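# Place the entire wire inside the bin

## Task

Get every part of the wire into the bin so that none of it rises above the bin's rim. Do not leave the wire dangling over the table's edge, since that can count as a failure.

## Robot and tools

Robot: two arms, left_arm and right_arm, each with a two-finger gripper and a wrist camera. Scene frame: origin at table-top height, midway between the nominal arm bases; +x points out over the table, +z up, and left_arm sits on the +y side (arm names do not match image sides). Calibrated bases: left_arm at (+0.032, +0.290, 0) m, quat_wxyz (+1.000, 0, 0, 0); right_arm at (-0.039, -0.354, 0) m, quat_wxyz (+1.000, 0, 0, -0.005). A two-camera stand is fixed behind the arms.

Frames: each arm reports its hand pose, velocities, targets and wrist-camera pose in its own base frame. Fixed cameras and the table use the scene frame. Motion offsets are taken along the axes of that arm's current Hand target. On a gripper, the fingers point along its +z and open and close along its y. end_effector_position is the spot between the finger pads, a little under 1 cm back from the tips.

execute_actions(actions, cameras): actions is a list of actions; each action is a list of at most 15 rows, one row per 1/30 s step, and if fewer rows are given the last one is repeated for the remaining steps. Each row is a single list of 14 numbers, all in [-1, 1], covering both arms even when only one moves: left_arm dx, dy, dz, rx, ry, rz, opening, then right_arm in the same order. dx..rz are offsets, not poses: every row is measured from the Hand target that held when the action began, never from the previous row, so repeating an offset in a new action moves further. Scale: 1.0 equals 0.6 m of travel or 180 degrees of turn; rx, ry, rz form one rotation vector. Opening is absolute: +1 fully open (about 87 mm between pads), +0.5 about 69 mm, 0 about 43 mm, -0.5 about 18 mm, -1 shut. A 0 opening is a real command, so to keep a gripper unchanged resend its current value. Six zero pose numbers re-request the arm's Hand target. cameras: list of names, ["all"], or []; by default images come only when actions is empty.

move(target, speed, blend, opening_speed, blocking, cameras): target is one 14-number row as above, or a list of up to 15 such rows; every row is an offset from the same starting Hand targets, not from the previous row. Each gripper travels a straight line and rotates the shorter way. speed: top path speed in m/s, 0.002 to 2.9 (default 0.25), one value or one per target; rotation is capped at twice that in rad/s. blend: corner rounding radius in m for a list (0 means stop at each point). opening_speed: rate of opening change per second on the -1..+1 scale, at least 0.2. blocking=false returns after about 0.5 s while motion continues. The whole move is capped at 10 s. There is no collision avoidance with objects or the other arm. Faster motion means more lag, drift, overshoot and harder contact; a target placed beyond a contact presses harder. Avoid paths near an arm's own base, which can flip its shoulder; route around it.

wait(seconds 0 to 10, cameras): lets time pass with commands held; a running move keeps going. stop(cameras): brakes a running move. zoom_image(camera, region): enlarges part of the latest image of one of cam_head_left, cam_head_right, cam_high, cam_low, cam_left_wrist, cam_right_wrist; region [x0, y0, x1, y1] in pixels from the top-left, no more than 504 by 504. All images are 672x504. finished_scene(scene): integer number of the current scene; ends it irreversibly, and the goal must hold with the robot left alone.

Results: end_effector_position (m) and end_effector_quat_wxyz in the arm's base frame; Hand target (last commanded pose after clipping, the base for the next offsets); Tool commands; grip_measured (on the opening scale; in Joint positions the gripper reads 0 closed to 1 open); Joint velocities (may say within noise or be omitted); Joint torques (include gravity, carry offsets and noise; joints 1-3 wrap at ±28 N m); motor temperatures. A move adds a move: line such as done, off_target, moving, held or fault, plus limits=paced (pose clipped) or limits=held (steps withheld). done means at rest within 10 mm and 2 degrees of target; it says nothing about contact.

Behaviour: each step the commanded orientation is clipped to within 40 degrees of the measured one. Friction and gravity can leave the gripper short, low or tilted, especially when reaching far; tiny moves may not happen or may go sideways. Check the pose after each move and correct tilt; if it stays short, send the remaining gap as an offset. A blocked arm keeps pushing until commanded back away from the obstacle. Joint ranges (rad): waist -2.618 to 3.054, shoulder 0 to 3.142, elbow 0 to 3.142 (straight at 2.901), wrist pitch and yaw -1.571 to 1.571, wrist roll -2.094 to 2.094.

Gripping: command an opening roughly 0.04 under the grip_measured reading at first contact for a firm hold, less for a lighter one; limit is about 20 N per pad. Close slowly; fast closes squeeze harder.

Avoid: dropping the wire or letting anything leave the table, releasing things while they move, hitting fixed or heavy objects, gripper-to-gripper contact or one gripper closing on the other's fingers, strain on wrist camera cables, and arm stops. Motors heat when loaded, stretched or pushing: MOTOR HOT appears at 75 °C, at 90 °C the arm folds and goes idle, at 100 °C it collapses. Loose objects may occasionally get nudged.

Each tool is called in YAML: its name, and indented under it one key for each argument.

## Session

execute_actions:
  actions: []

Scene clock: 0.00 s.
left_arm: end_effector_position=(+0.3062, -0.1116, +0.0866) grip_measured=+0.991 end_effector_quat_wxyz=(+0.490, +0.046, +0.849, -0.193) | right_arm: end_effector_position=(+0.3170, +0.0361, +0.0733) grip_measured=+0.993 end_effector_quat_wxyz=(+0.501, -0.048, +0.863, +0.054)
Joint positions: left_arm=[-0.222 1.092 0.382 0.241 0.184 -0.228 0.995] | right_arm=[0.067 1.093 0.378 0.198 -0.083 0.004 0.997]
Joint velocities: within noise
Joint torques (N m): no reading
Motor temperatures (°C): left_arm=[23 32 33 31 25 24 23] | right_arm=[19 31 33 38 23 24 22]
Heat: left arm: 33 °C; right arm: 38 °C.
Hand target: left_arm +0.3081, -0.1120, +0.0905; +0.494, +0.046, +0.846, -0.193 | right_arm +0.3229, +0.0365, +0.0833; +0.514, -0.049, +0.855, +0.054
Tool commands: left_gripper/opening=+1.0 right_gripper/opening=+1.0

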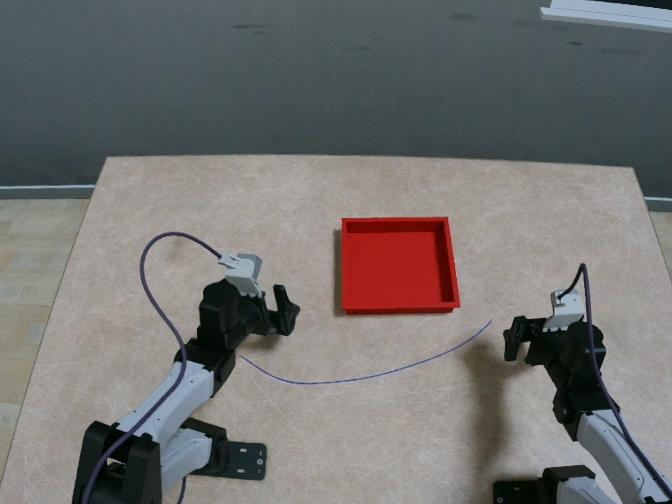

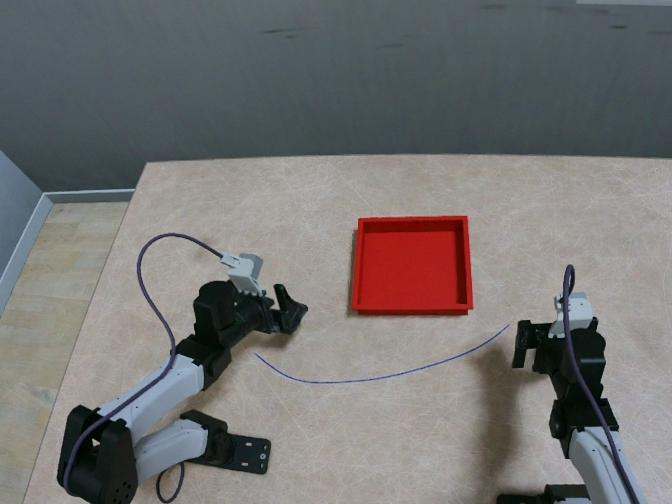

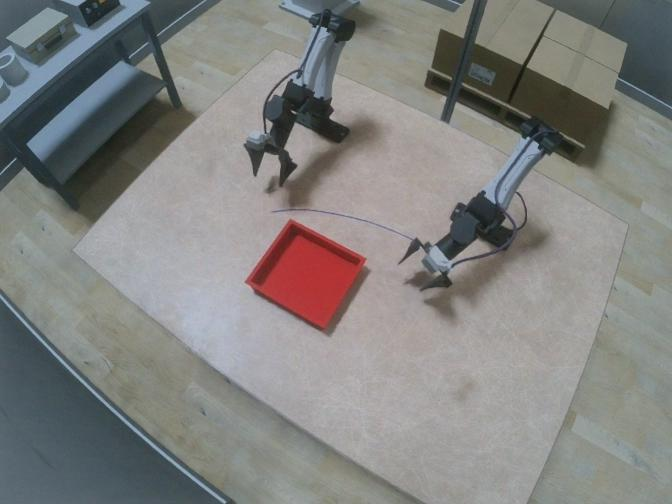

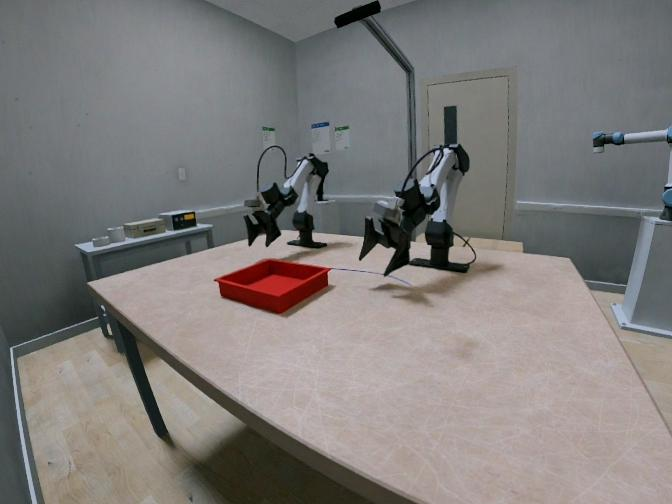

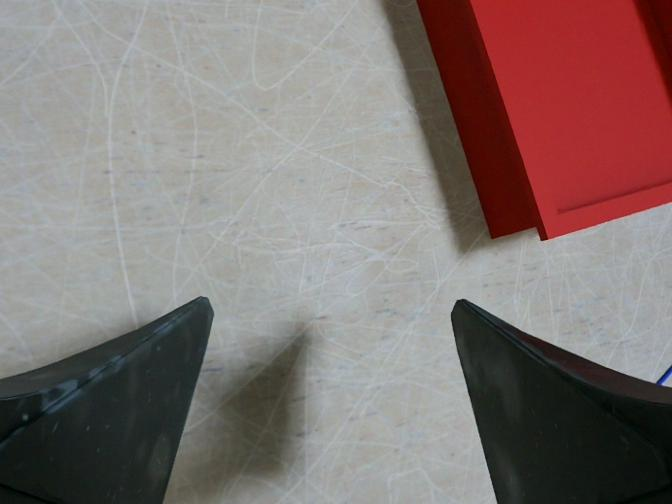

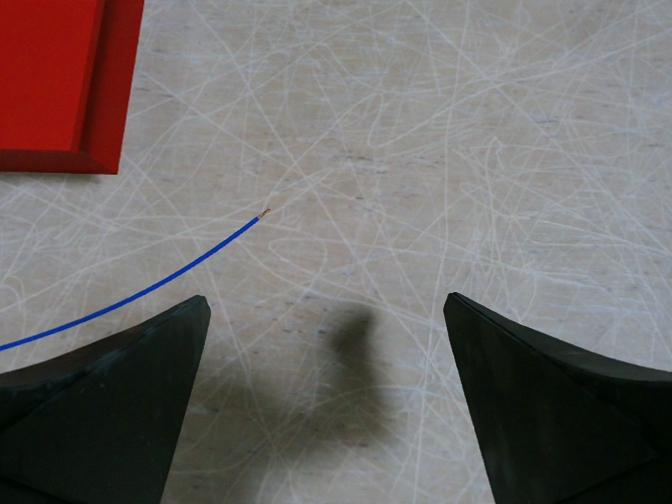

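move:
  target: [-0.0233,0.0813,-0.1588,-0.2926,0.234,-0.327,1,-0.1045,0.0667,0.0252,0.208,0.2975,0.321,1]
  cameras: ["all"]

Scene clock: 70.83 s.
left_arm: end_effector_position=(+0.2471, -0.0299, +0.1266) grip_measured=+0.991 end_effector_quat_wxyz=(+0.001, -0.494, +0.869, +0.004) | right_arm: end_effector_position=(+0.3537, +0.0798, +0.1288) grip_measured=+0.993 end_effector_quat_wxyz=(-0.003, +0.478, +0.879, -0.006)
Joint positions: left_arm=[0.017 1.558 1.314 -1.328 -0.008 -1.017 0.995] | right_arm=[0.122 2.005 1.865 -1.443 0.006 1.118 0.997]
Joint torques (N m): left_arm=[0.35 -4.98 7.3 0.23 -0.03 -0.14] | right_arm=[-0.23 -9.25 8.85 0.16 -0.02 0.14]
Motor temperatures (°C): left_arm=[23 32 37 35 24 23 22] | right_arm=[19 31 39 40 23 23 20]
Heat: left arm: 37 °C; right arm: 40 °C.
Hand target: left_arm +0.2504, -0.0299, +0.1305; +0.000, -0.500, +0.866, +0.000 | right_arm +0.3598, +0.0800, +0.1333; +0.000, +0.485, +0.875, +0.000
Off the commanded pose: left_arm 0.005 m, 1 deg | right_arm 0.008 m, 1 deg.
move: done

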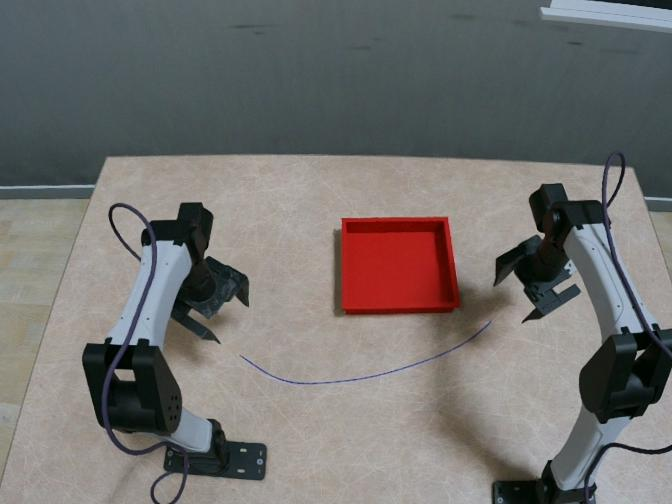

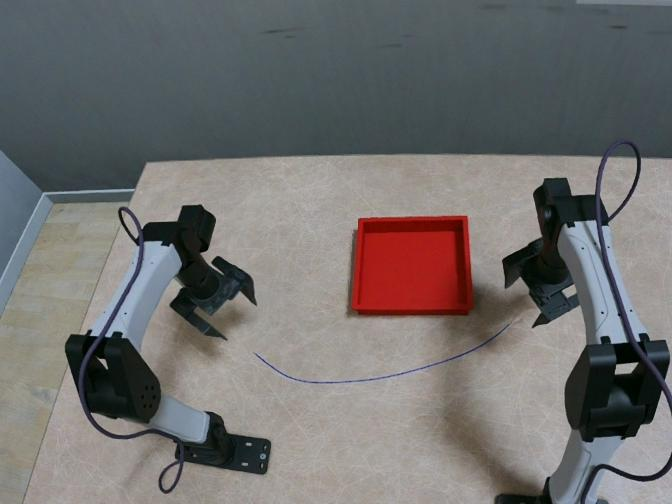

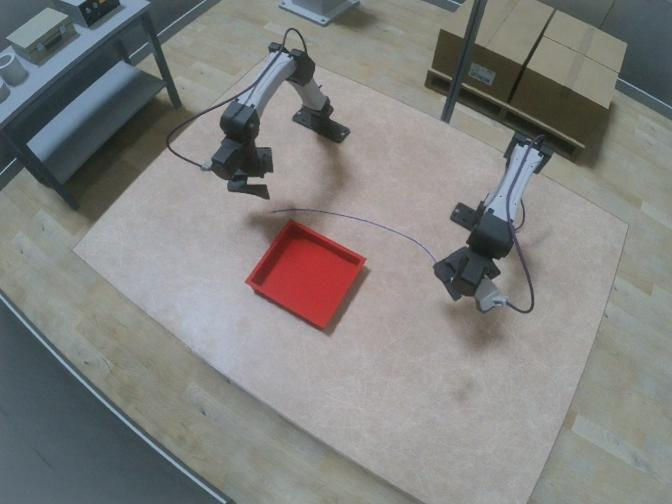

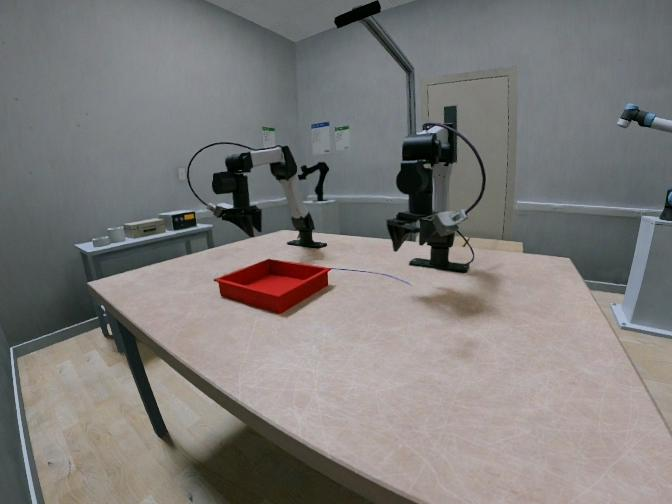

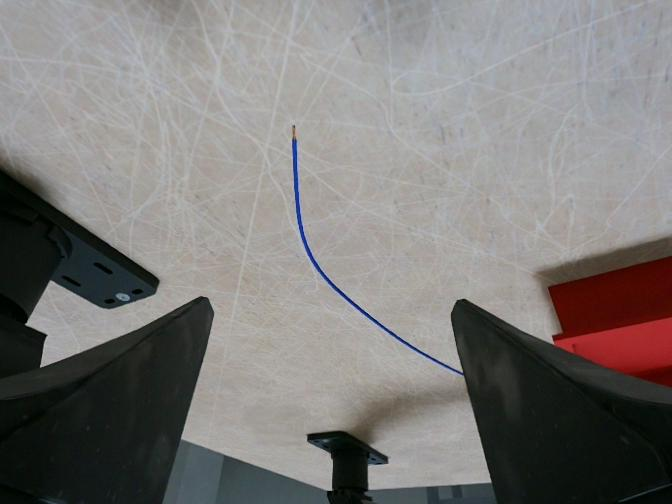

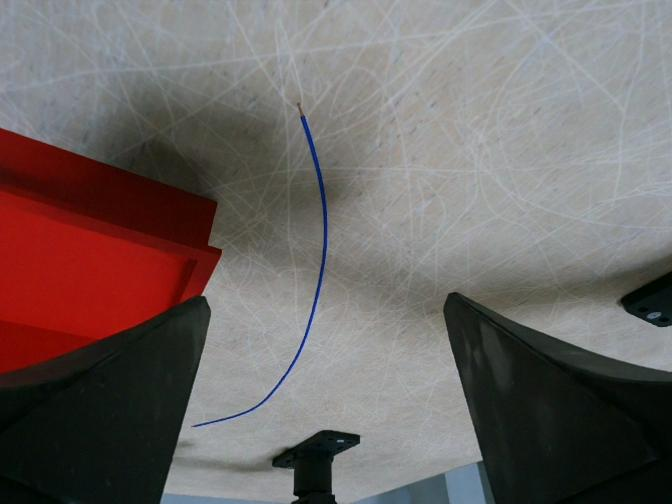

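move:
  target: [-0.05,0.037,0.115,0,0,0,1,-0.07,0.023,0.115,0,0,-0.067,1]
  cameras: ["cam_left_wrist","cam_right_wrist","cam_head_left"]

Scene clock: 86.67 s.
left_arm: end_effector_position=(+0.2453, +0.0064, +0.0637) grip_measured=+0.991 end_effector_quat_wxyz=(+0.001, -0.500, +0.866, +0.003) | right_arm: end_effector_position=(+0.3865, +0.0514, +0.0622) grip_measured=+0.993 end_effector_quat_wxyz=(-0.011, +0.393, +0.920, -0.009)
Joint positions: left_arm=[0.154 1.593 1.096 -1.075 -0.007 -0.893 0.995] | right_arm=[0.054 2.18 1.865 -1.283 0.006 0.861 0.997]
Joint torques (N m): left_arm=[0.49 -5.53 4.93 0.45 -0.06 -0.04] | right_arm=[0.06 -11.78 6.91 0.43 -0.02 -0.03]
Heat: left arm: 37 °C; right arm: 39 °C.
Hand target: left_arm +0.2461, +0.0071, +0.0614; +0.000, -0.500, +0.866, +0.000 | right_arm +0.3938, +0.0516, +0.0642; +0.000, +0.390, +0.921, +0.000
Off the commanded pose: left_arm 0.003 m, 0 deg | right_arm 0.008 m, 2 deg.
move: done
Images, in order (width x height): cam_head_left 672x504, cam_left_wrist 672x504, cam_right_wrist 672x504.

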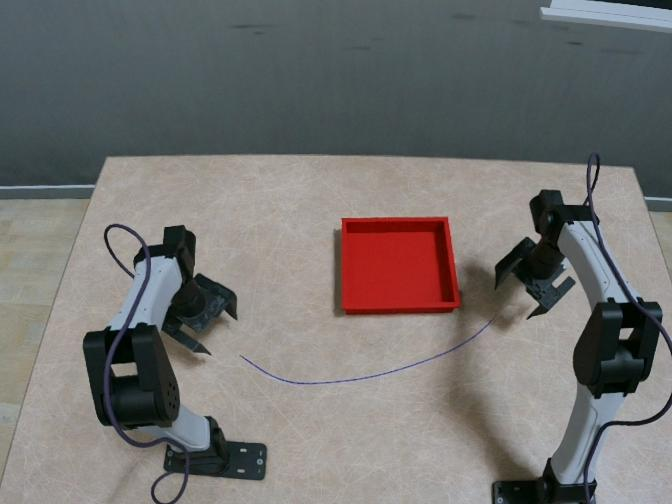

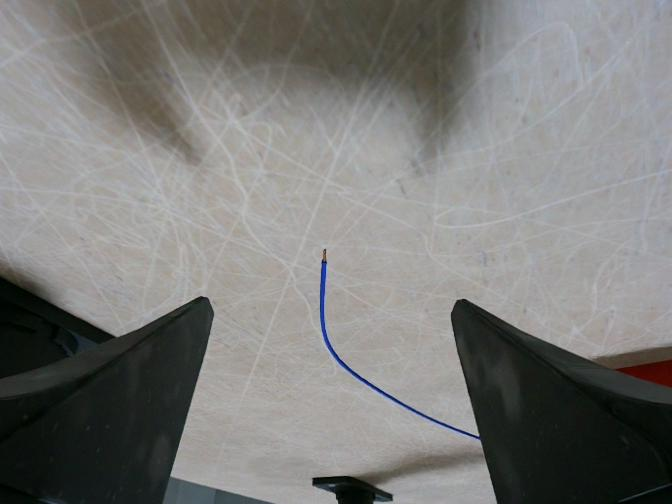

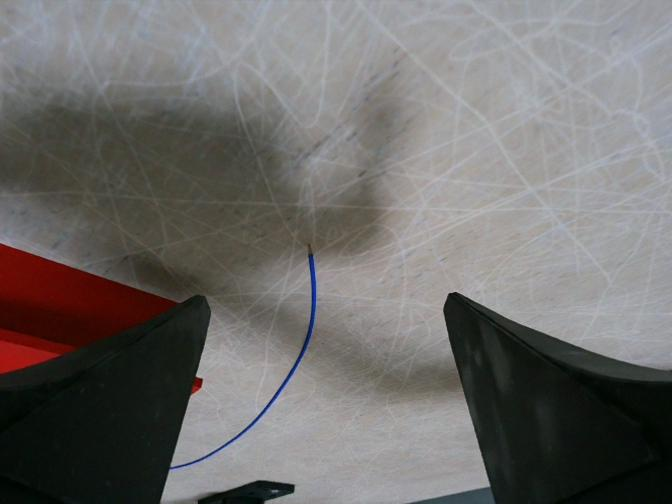

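move:
  target: [0.155,0.011,0.015,0,0,0,0,0.155,0.022,0.015,0,0,0,0]
  cameras: ["cam_left_wrist","cam_right_wrist","cam_head_left"]

Scene clock: 113.83 s.
left_arm: end_effector_position=(+0.1931, -0.0689, +0.0518) grip_measured=+0.000 end_effector_quat_wxyz=(-0.008, -0.500, +0.866, +0.004) | right_arm: end_effector_position=(+0.3326, +0.1288, +0.0424) grip_measured=+0.000 end_effector_quat_wxyz=(-0.023, +0.382, +0.924, -0.014)
Joint positions: left_arm=[-0.149 1.417 0.881 -1.052 0.003 -1.196 0.5] | right_arm=[0.265 2.056 1.588 -1.157 -0.005 1.051 0.5]
Joint torques (N m): left_arm=[-0.99 -5.57 4.64 0.4 -0.15 -0.17] | right_arm=[-0.23 -15.24 4.83 0.35 0.08 0.12]
Motor temperatures (°C): left_arm=[23 33 37 29 24 22 22] | right_arm=[19 38 39 35 23 23 20]
Heat: left arm: 37 °C; right arm: 39 °C.
Hand target: left_arm +0.1939, -0.0701, +0.0524; +0.000, -0.500, +0.866, +0.000 | right_arm +0.3384, +0.1277, +0.0552; +0.000, +0.390, +0.921, +0.000
Off the commanded pose: left_arm 0.002 m, 1 deg | right_arm 0.014 m, 3 deg.
move: off_target (right_arm)
Images, in order (width x height): cam_head_left 672x504, cam_left_wrist 672x504, cam_right_wrist 672x504.

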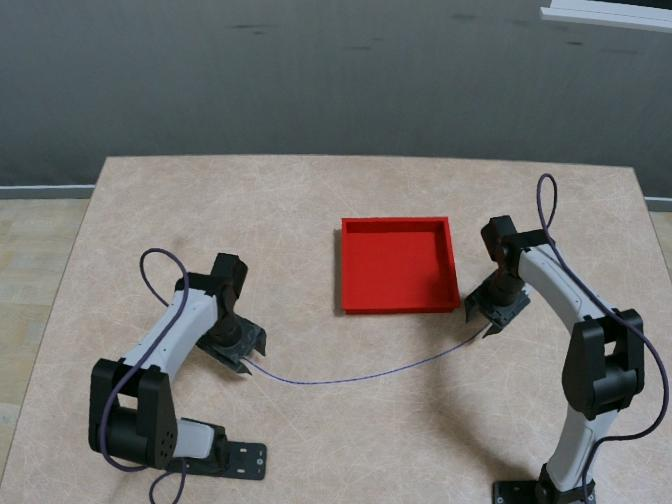

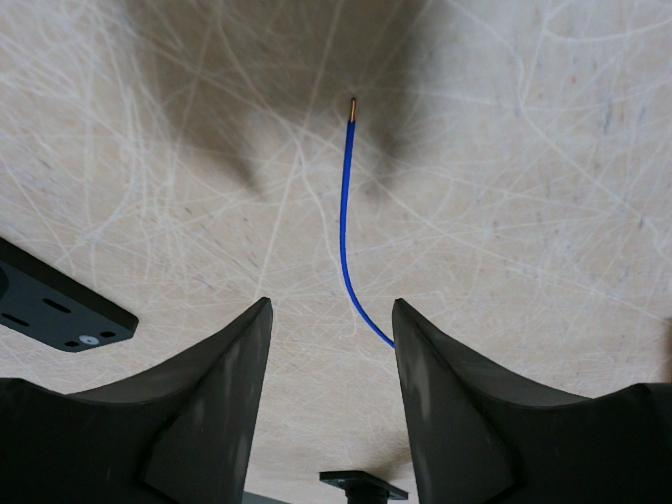

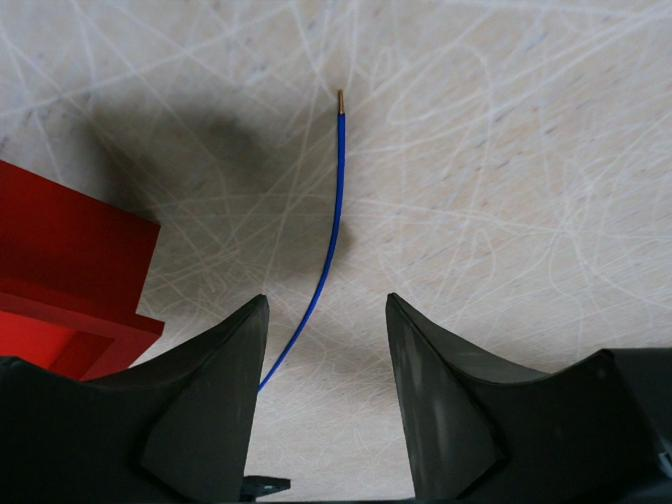

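move:
  target: [-0.02,-0.006,0.053,0,0,0,0,-0.02,0.0,0.037,0,0,0,0]
  cameras: ["cam_left_wrist","cam_right_wrist"]
  speed: 0.12

Scene clock: 121.80 s.
left_arm: end_effector_position=(+0.2027, -0.0637, +0.0235) grip_measured=+0.000 end_effector_quat_wxyz=(+0.000, -0.499, +0.866, -0.002) | right_arm: end_effector_position=(+0.3445, +0.1212, +0.0346) grip_measured=+0.000 end_effector_quat_wxyz=(-0.006, +0.392, +0.920, -0.001)
Joint positions: left_arm=[-0.12 1.475 0.812 -0.907 0.003 -1.166 0.5] | right_arm=[0.237 2.056 1.561 -1.088 -0.005 1.042 0.5]
Joint torques (N m): left_arm=[0.39 -3.95 4.6 0.45 -0.16 -0.04] | right_arm=[-0.09 -10.97 4.82 0.43 0.08 -0.05]
Heat: left arm: 36 °C; right arm: 39 °C.
Hand target: left_arm +0.2031, -0.0615, +0.0206; +0.000, -0.500, +0.866, +0.000 | right_arm +0.3469, +0.1191, +0.0331; +0.000, +0.390, +0.921, +0.000
Off the commanded pose: left_arm 0.004 m, 0 deg | right_arm 0.003 m, 1 deg.
move: done
Images, in order (width x height): cam_left_wrist 672x504, cam_right_wrist 672x504.

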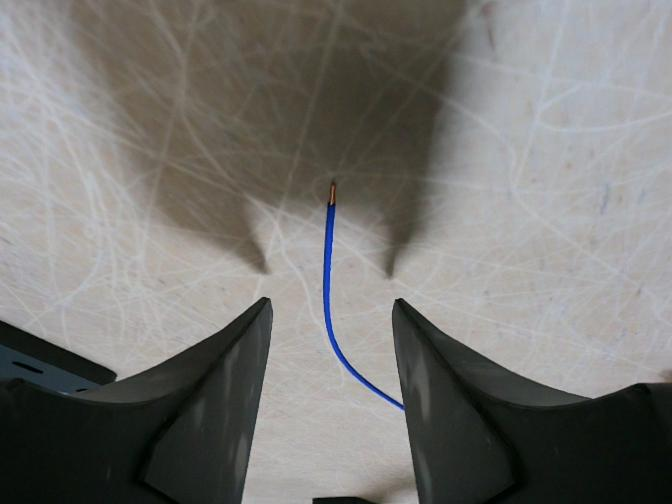

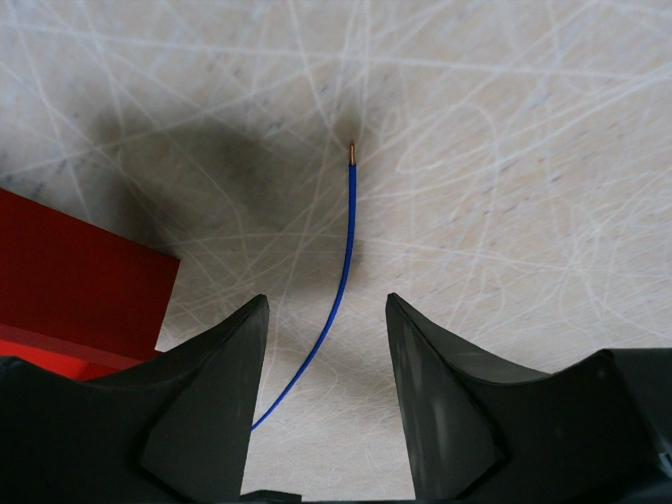

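move:
  target: [0.0,0.0,0.023,0,0,0,0,0,-0.014,0.04,0,0,0.0,0]
  cameras: ["cam_left_wrist","cam_right_wrist"]
  speed: 0.06

Scene clock: 127.73 s.
left_arm: end_effector_position=(+0.2009, -0.0635, +0.0116) grip_measured=+0.000 end_effector_quat_wxyz=(-0.003, -0.498, +0.867, +0.000) | right_arm: end_effector_position=(+0.3380, +0.1159, +0.0108) grip_measured=+0.000 end_effector_quat_wxyz=(-0.006, +0.391, +0.921, -0.001)
Joint positions: left_arm=[-0.12 1.498 0.78 -0.858 0.004 -1.163 0.5] | right_arm=[0.228 2.056 1.463 -0.989 -0.005 1.03 0.5]
Joint torques (N m): left_arm=[0.51 -3.67 4.1 0.6 -0.14 -0.03] | right_arm=[-0.21 -10.67 4.81 0.45 0.09 -0.05]
Heat: left arm: 36 °C; right arm: 38 °C.
Hand target: left_arm +0.2031, -0.0616, +0.0068; +0.000, -0.500, +0.866, +0.000 | right_arm +0.3408, +0.1132, +0.0090; +0.000, +0.390, +0.921, +0.000
Off the commanded pose: left_arm 0.006 m, 0 deg | right_arm 0.004 m, 1 deg.
move: done
Images, in order (width x height): cam_left_wrist 672x504, cam_right_wrist 672x504.

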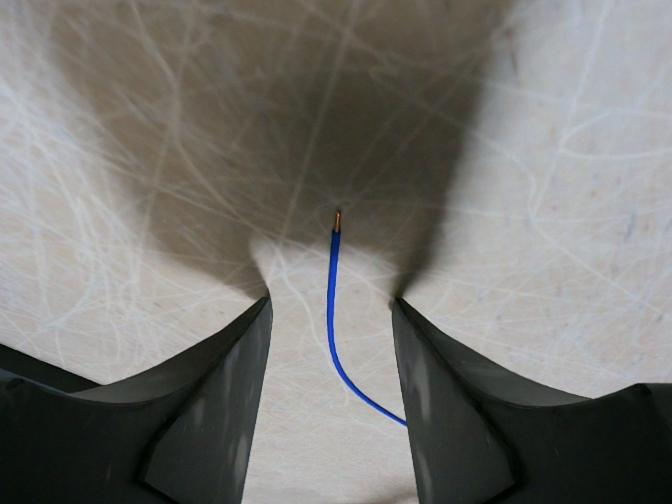

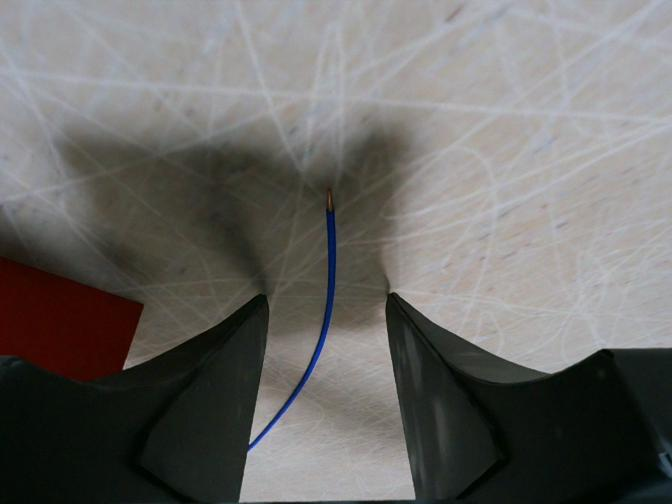

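move:
  target:
    - [0,0,0.005,0,0,0,0,0,0,0.006,0,0,0,0]
    - [0,0,0.005,0,0,0,-1,0,0,0.006,0,0,0,-1]
  cameras: ["cam_left_wrist","cam_right_wrist"]
  speed: 0.03
  opening_speed: 1

Scene clock: 135.83 s.
left_arm: end_effector_position=(+0.2076, -0.0655, +0.0109) grip_measured=-0.975 end_effector_quat_wxyz=(+0.006, -0.497, +0.868, -0.011) | right_arm: end_effector_position=(+0.3387, +0.1167, +0.0091) grip_measured=-1.000 end_effector_quat_wxyz=(-0.005, +0.390, +0.921, +0.002)
Joint positions: left_arm=[-0.12 1.499 0.779 -0.828 0.011 -1.161 0.013] | right_arm=[0.228 2.056 1.455 -0.976 -0.009 1.03 0]
Joint torques (N m): left_arm=[0.5 -3.26 3.64 0.48 -0.24 -0.1] | right_arm=[-0.27 -10.19 4.77 0.47 0.11 -0.04]
Heat: left arm: 35 °C; right arm: 38 °C.
Hand target: left_arm +0.2031, -0.0616, +0.0038; +0.000, -0.500, +0.866, +0.000 | right_arm +0.3408, +0.1133, +0.0055; +0.000, +0.390, +0.921, +0.000
Off the commanded pose: left_arm 0.009 m, 1 deg | right_arm 0.005 m, 1 deg.
move: done
Images, in order (width x height): cam_left_wrist 672x504, cam_right_wrist 672x504.

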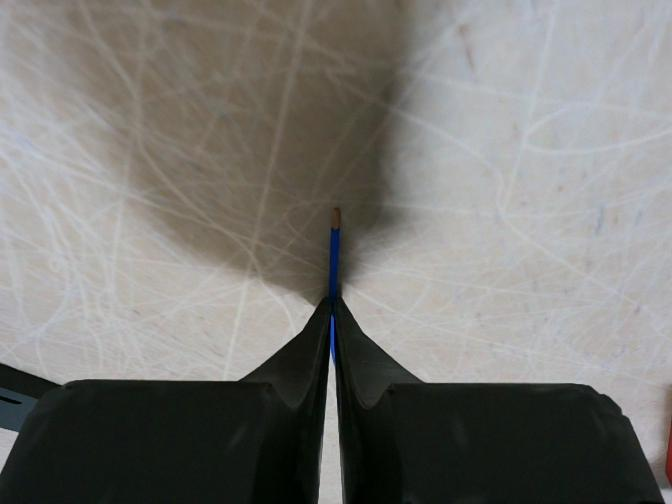

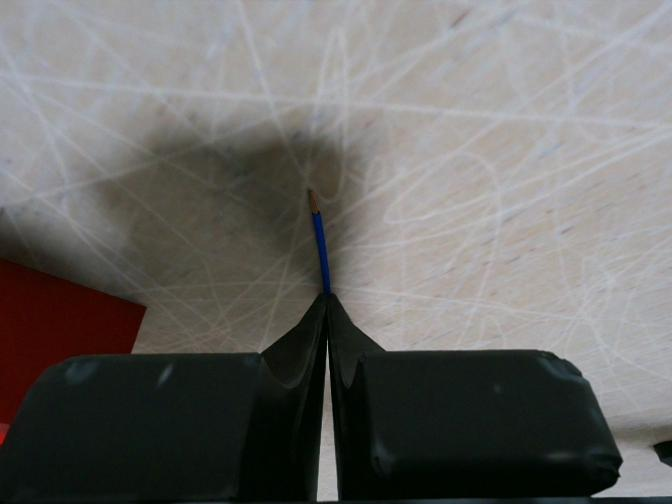

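move:
  target: [0,0,-0.1,0,0,0,-1,0,0,-0.1,0,0,0,-1]
  cameras: ["all"]
  speed: 0.12

Scene clock: 138.83 s.
left_arm: end_effector_position=(+0.1991, -0.0642, +0.0576) grip_measured=-0.975 end_effector_quat_wxyz=(-0.010, -0.497, +0.868, +0.002) | right_arm: end_effector_position=(+0.3304, +0.1148, +0.0446) grip_measured=-1.000 end_effector_quat_wxyz=(-0.028, +0.390, +0.920, -0.015)
Joint positions: left_arm=[-0.12 1.432 0.917 -1.073 0.009 -1.161 0.013] | right_arm=[0.228 2.039 1.57 -1.165 -0.009 1.03 0]
Joint torques (N m): left_arm=[0.39 -5.56 6.83 0.17 -0.21 -0.07] | right_arm=[-0.25 -14.83 8.4 0.04 0.11 -0.04]
Heat: left arm: 35 °C; right arm: 38 °C.
Hand target: left_arm +0.2030, -0.0616, +0.0638; +0.000, -0.500, +0.866, +0.000 | right_arm +0.3408, +0.1132, +0.0654; +0.000, +0.390, +0.921, +0.000
Off the commanded pose: left_arm 0.008 m, 1 deg | right_arm 0.023 m, 4 deg.
move: off_target (right_arm)

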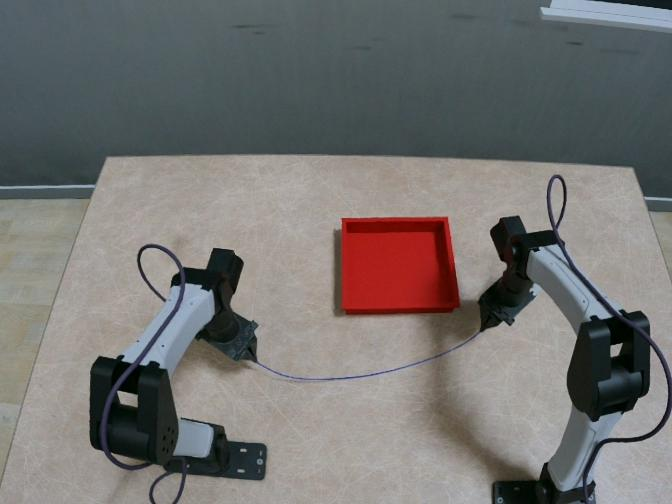

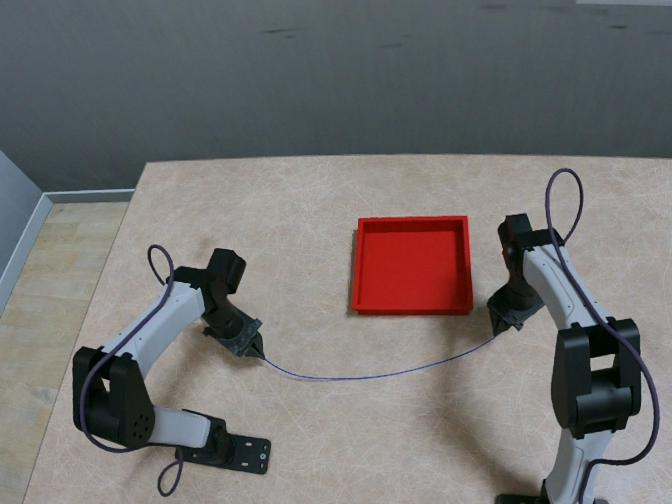

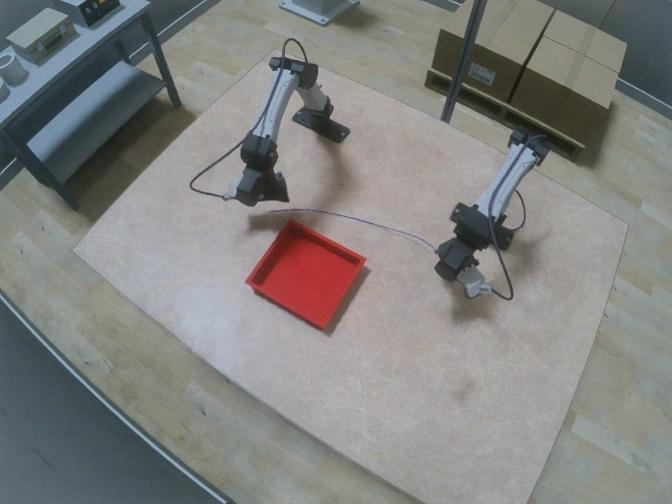

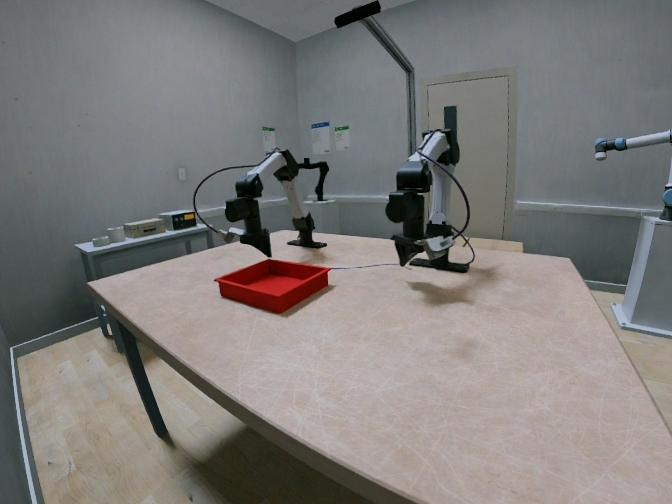

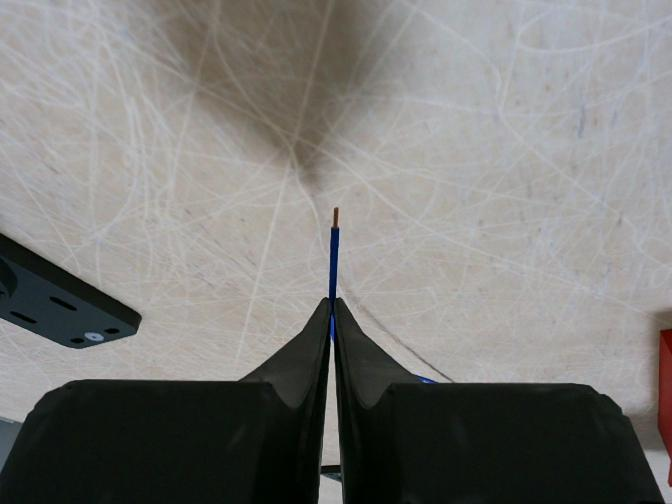

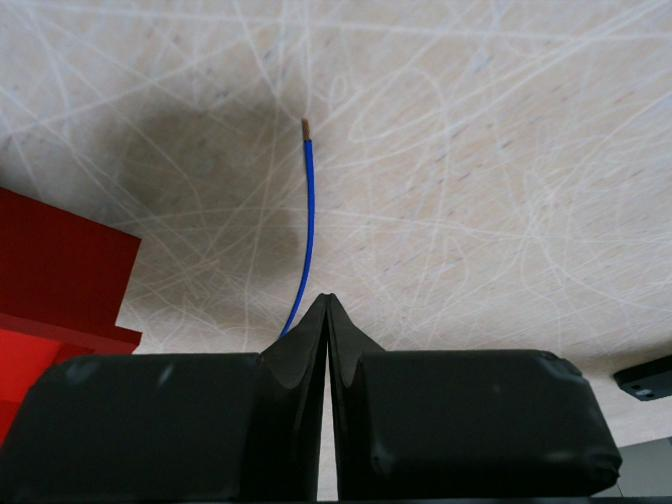

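move:
  target:
    - [0,0,0,0,0,0,-1,0,0.011,0.07,0,0,0,-0.3]
    - [0,0,0,0,0,0,-1,0,0.011,0.098,0,0,0,-0.3]
  cameras: ["cam_right_wrist"]
  speed: [0.1,0.05]

zoom_image:
  camera: "cam_right_wrist"
  region: [200, 180, 450, 370]

Scene clock: 149.13 s.
left_arm: end_effector_position=(+0.1990, -0.0642, +0.0576) grip_measured=-0.975 end_effector_quat_wxyz=(-0.010, -0.497, +0.868, +0.002) | right_arm: end_effector_position=(+0.3439, +0.1179, +0.0115) grip_measured=-0.300 end_effector_quat_wxyz=(-0.004, +0.390, +0.921, +0.003)
Joint positions: left_arm=[-0.12 1.432 0.917 -1.073 0.009 -1.161 0.013] | right_arm=[0.228 2.07 1.487 -0.991 -0.009 1.03 0.35]
Joint torques (N m): left_arm=[0.54 -5.57 6.82 0.18 -0.17 -0.1] | right_arm=[0.55 -9.94 4.93 0.47 0.11 0.05]
Heat: left arm: 36 °C; right arm: 40 °C.
Hand target: left_arm +0.2031, -0.0616, +0.0638; +0.000, -0.500, +0.866, +0.000 | right_arm +0.3455, +0.1178, +0.0067; +0.000, +0.390, +0.921, +0.000
Off the commanded pose: left_arm 0.008 m, 1 deg | right_arm 0.005 m, 1 deg.
move: done
Images, in order (width x height): cam_right_wrist 672x504.

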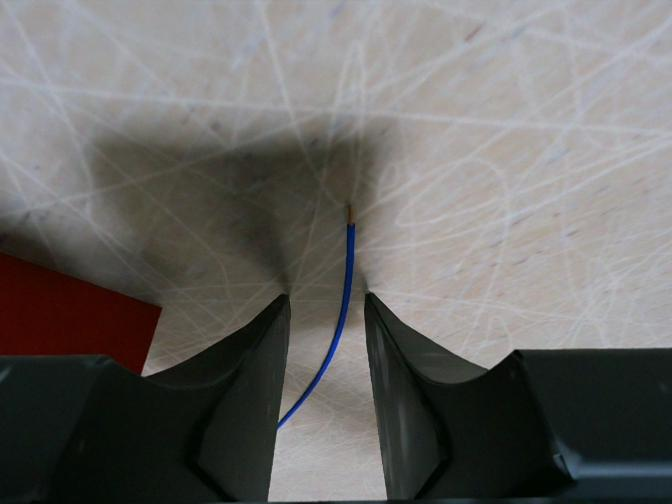

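Scaled by 2.016.

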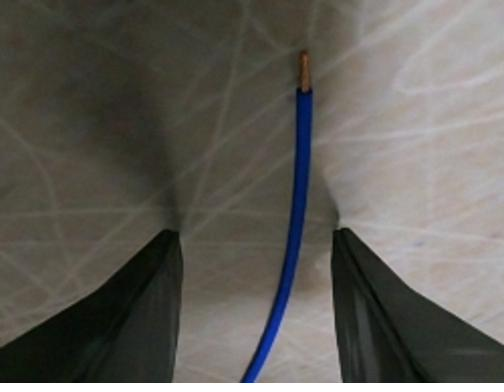

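move:
  target:
    - [0,0,0,0,0,0,-1,0,-0.006,0.016,0,0,0,-0.3]
    - [0,0,0,0,0,0,-1,0,-0.006,0.016,0,0,0,-1]
  cameras: ["cam_right_wrist"]
  speed: 0.03
  opening_speed: 1

Scene clock: 153.90 s.
left_arm: end_effector_position=(+0.1990, -0.0641, +0.0576) grip_measured=-0.975 end_effector_quat_wxyz=(-0.010, -0.497, +0.868, +0.002) | right_arm: end_effector_position=(+0.3407, +0.1173, +0.0071) grip_measured=-0.974 end_effector_quat_wxyz=(-0.007, +0.390, +0.921, +0.002)
Joint positions: left_arm=[-0.12 1.432 0.917 -1.073 0.009 -1.161 0.013] | right_arm=[0.227 2.07 1.467 -0.978 -0.012 1.028 0.013]
Joint torques (N m): left_arm=[0.4 -5.57 6.76 0.19 -0.2 -0.09] | right_arm=[0.16 -9.65 3.26 0.74 0.13 0.03]
Heat: left arm: 37 °C; right arm: 40 °C.
Hand target: left_arm +0.2031, -0.0616, +0.0638; +0.000, -0.500, +0.866, +0.000 | right_arm +0.3430, +0.1153, -0.0029; +0.000, +0.390, +0.921, +0.000
Off the commanded pose: left_arm 0.008 m, 1 deg | right_arm 0.010 m, 1 deg.
move: done
Images, in order (width x height): cam_right_wrist 672x504.

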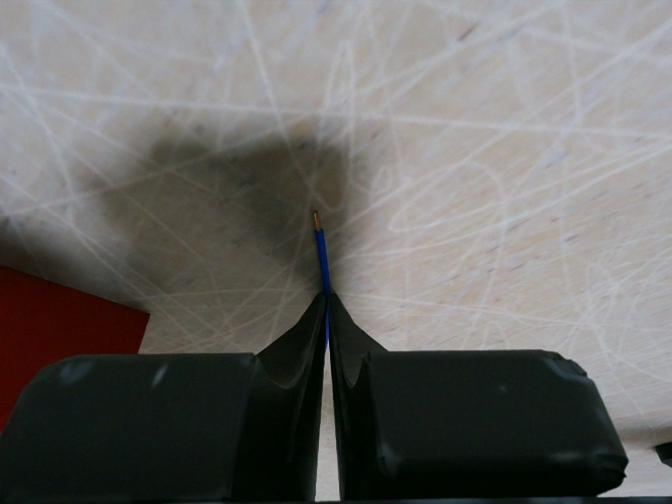

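move:
  target: [0,0,-0.22,0,0,0,-1,0,0,-0.33,0,0,0,-1]
  cameras: ["all"]
  speed: 0.15

Scene clock: 197.53 s.
left_arm: end_effector_position=(+0.2033, -0.0630, +0.1877) grip_measured=-0.975 end_effector_quat_wxyz=(+0.012, -0.499, +0.867, -0.014) | right_arm: end_effector_position=(+0.3415, +0.1173, +0.1728) grip_measured=-0.974 end_effector_quat_wxyz=(+0.010, +0.390, +0.921, +0.014)
Joint positions: left_arm=[-0.113 1.392 1.409 -1.552 0.009 -1.158 0.013] | right_arm=[0.227 1.999 2.036 -1.574 -0.011 1.028 0.013]
Joint torques (N m): left_arm=[0.57 -5.3 7.09 0.25 -0.05 -0.01] | right_arm=[-0.35 -14.42 8.38 0.26 0.02 0.03]
Heat: left arm: 38 °C; right arm: 41 °C.
Hand target: left_arm +0.2030, -0.0615, +0.1958; +0.000, -0.500, +0.866, +0.000 | right_arm +0.3430, +0.1151, +0.1951; +0.000, +0.390, +0.921, +0.000
Off the commanded pose: left_arm 0.008 m, 2 deg | right_arm 0.022 m, 2 deg.
joint sent to its limit (left arm) — joint 4 (wrist pitch), lower limit. The joint targets are off in orientation, not in position.
joint sent to its limit (right arm) — joint 4 (wrist pitch), lower limit. The joint targets are off in orientation, not in position.
move: off_target (right_arm)

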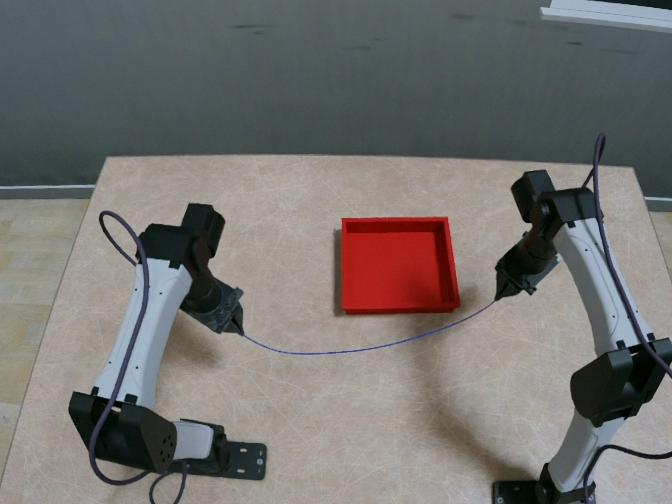

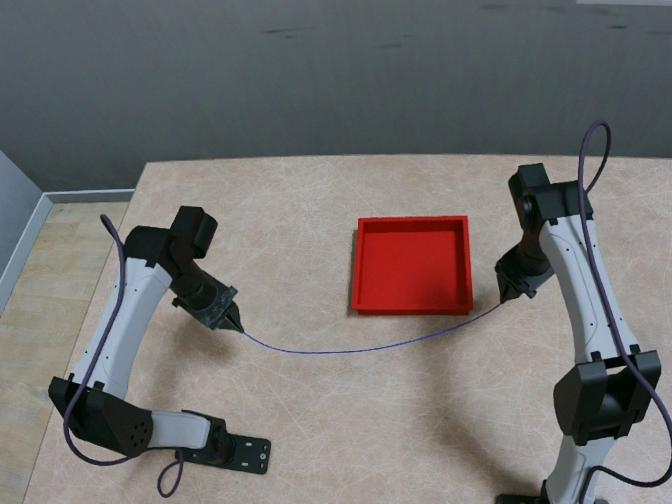

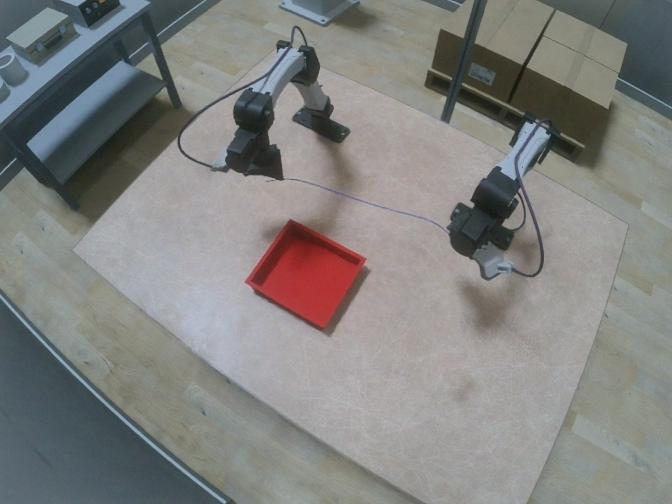

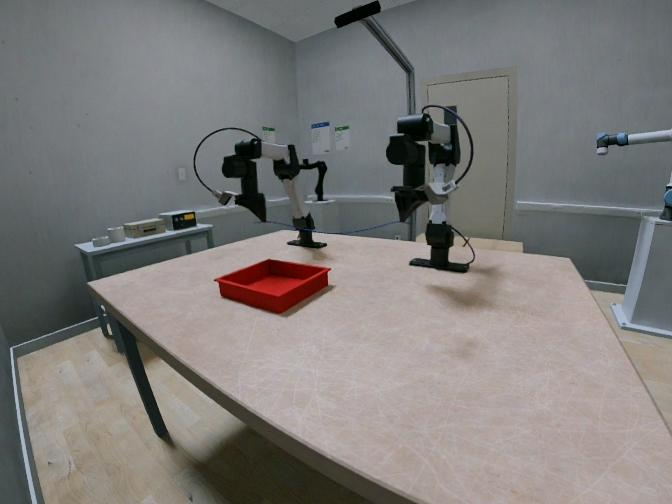

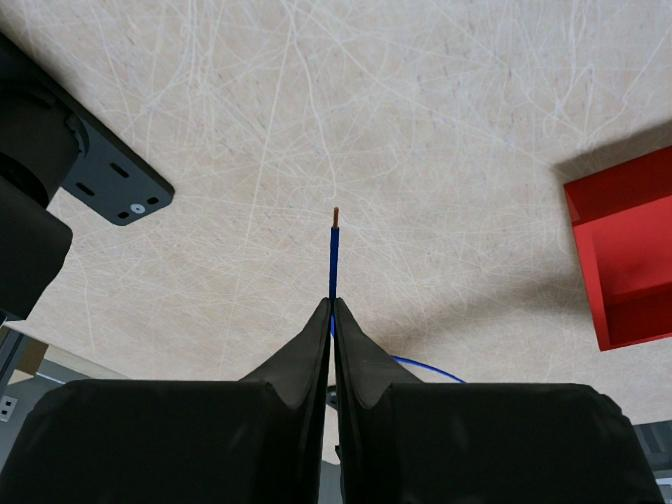

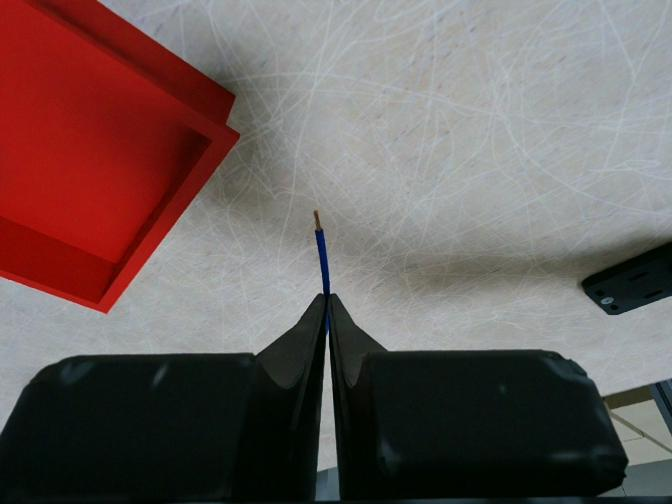

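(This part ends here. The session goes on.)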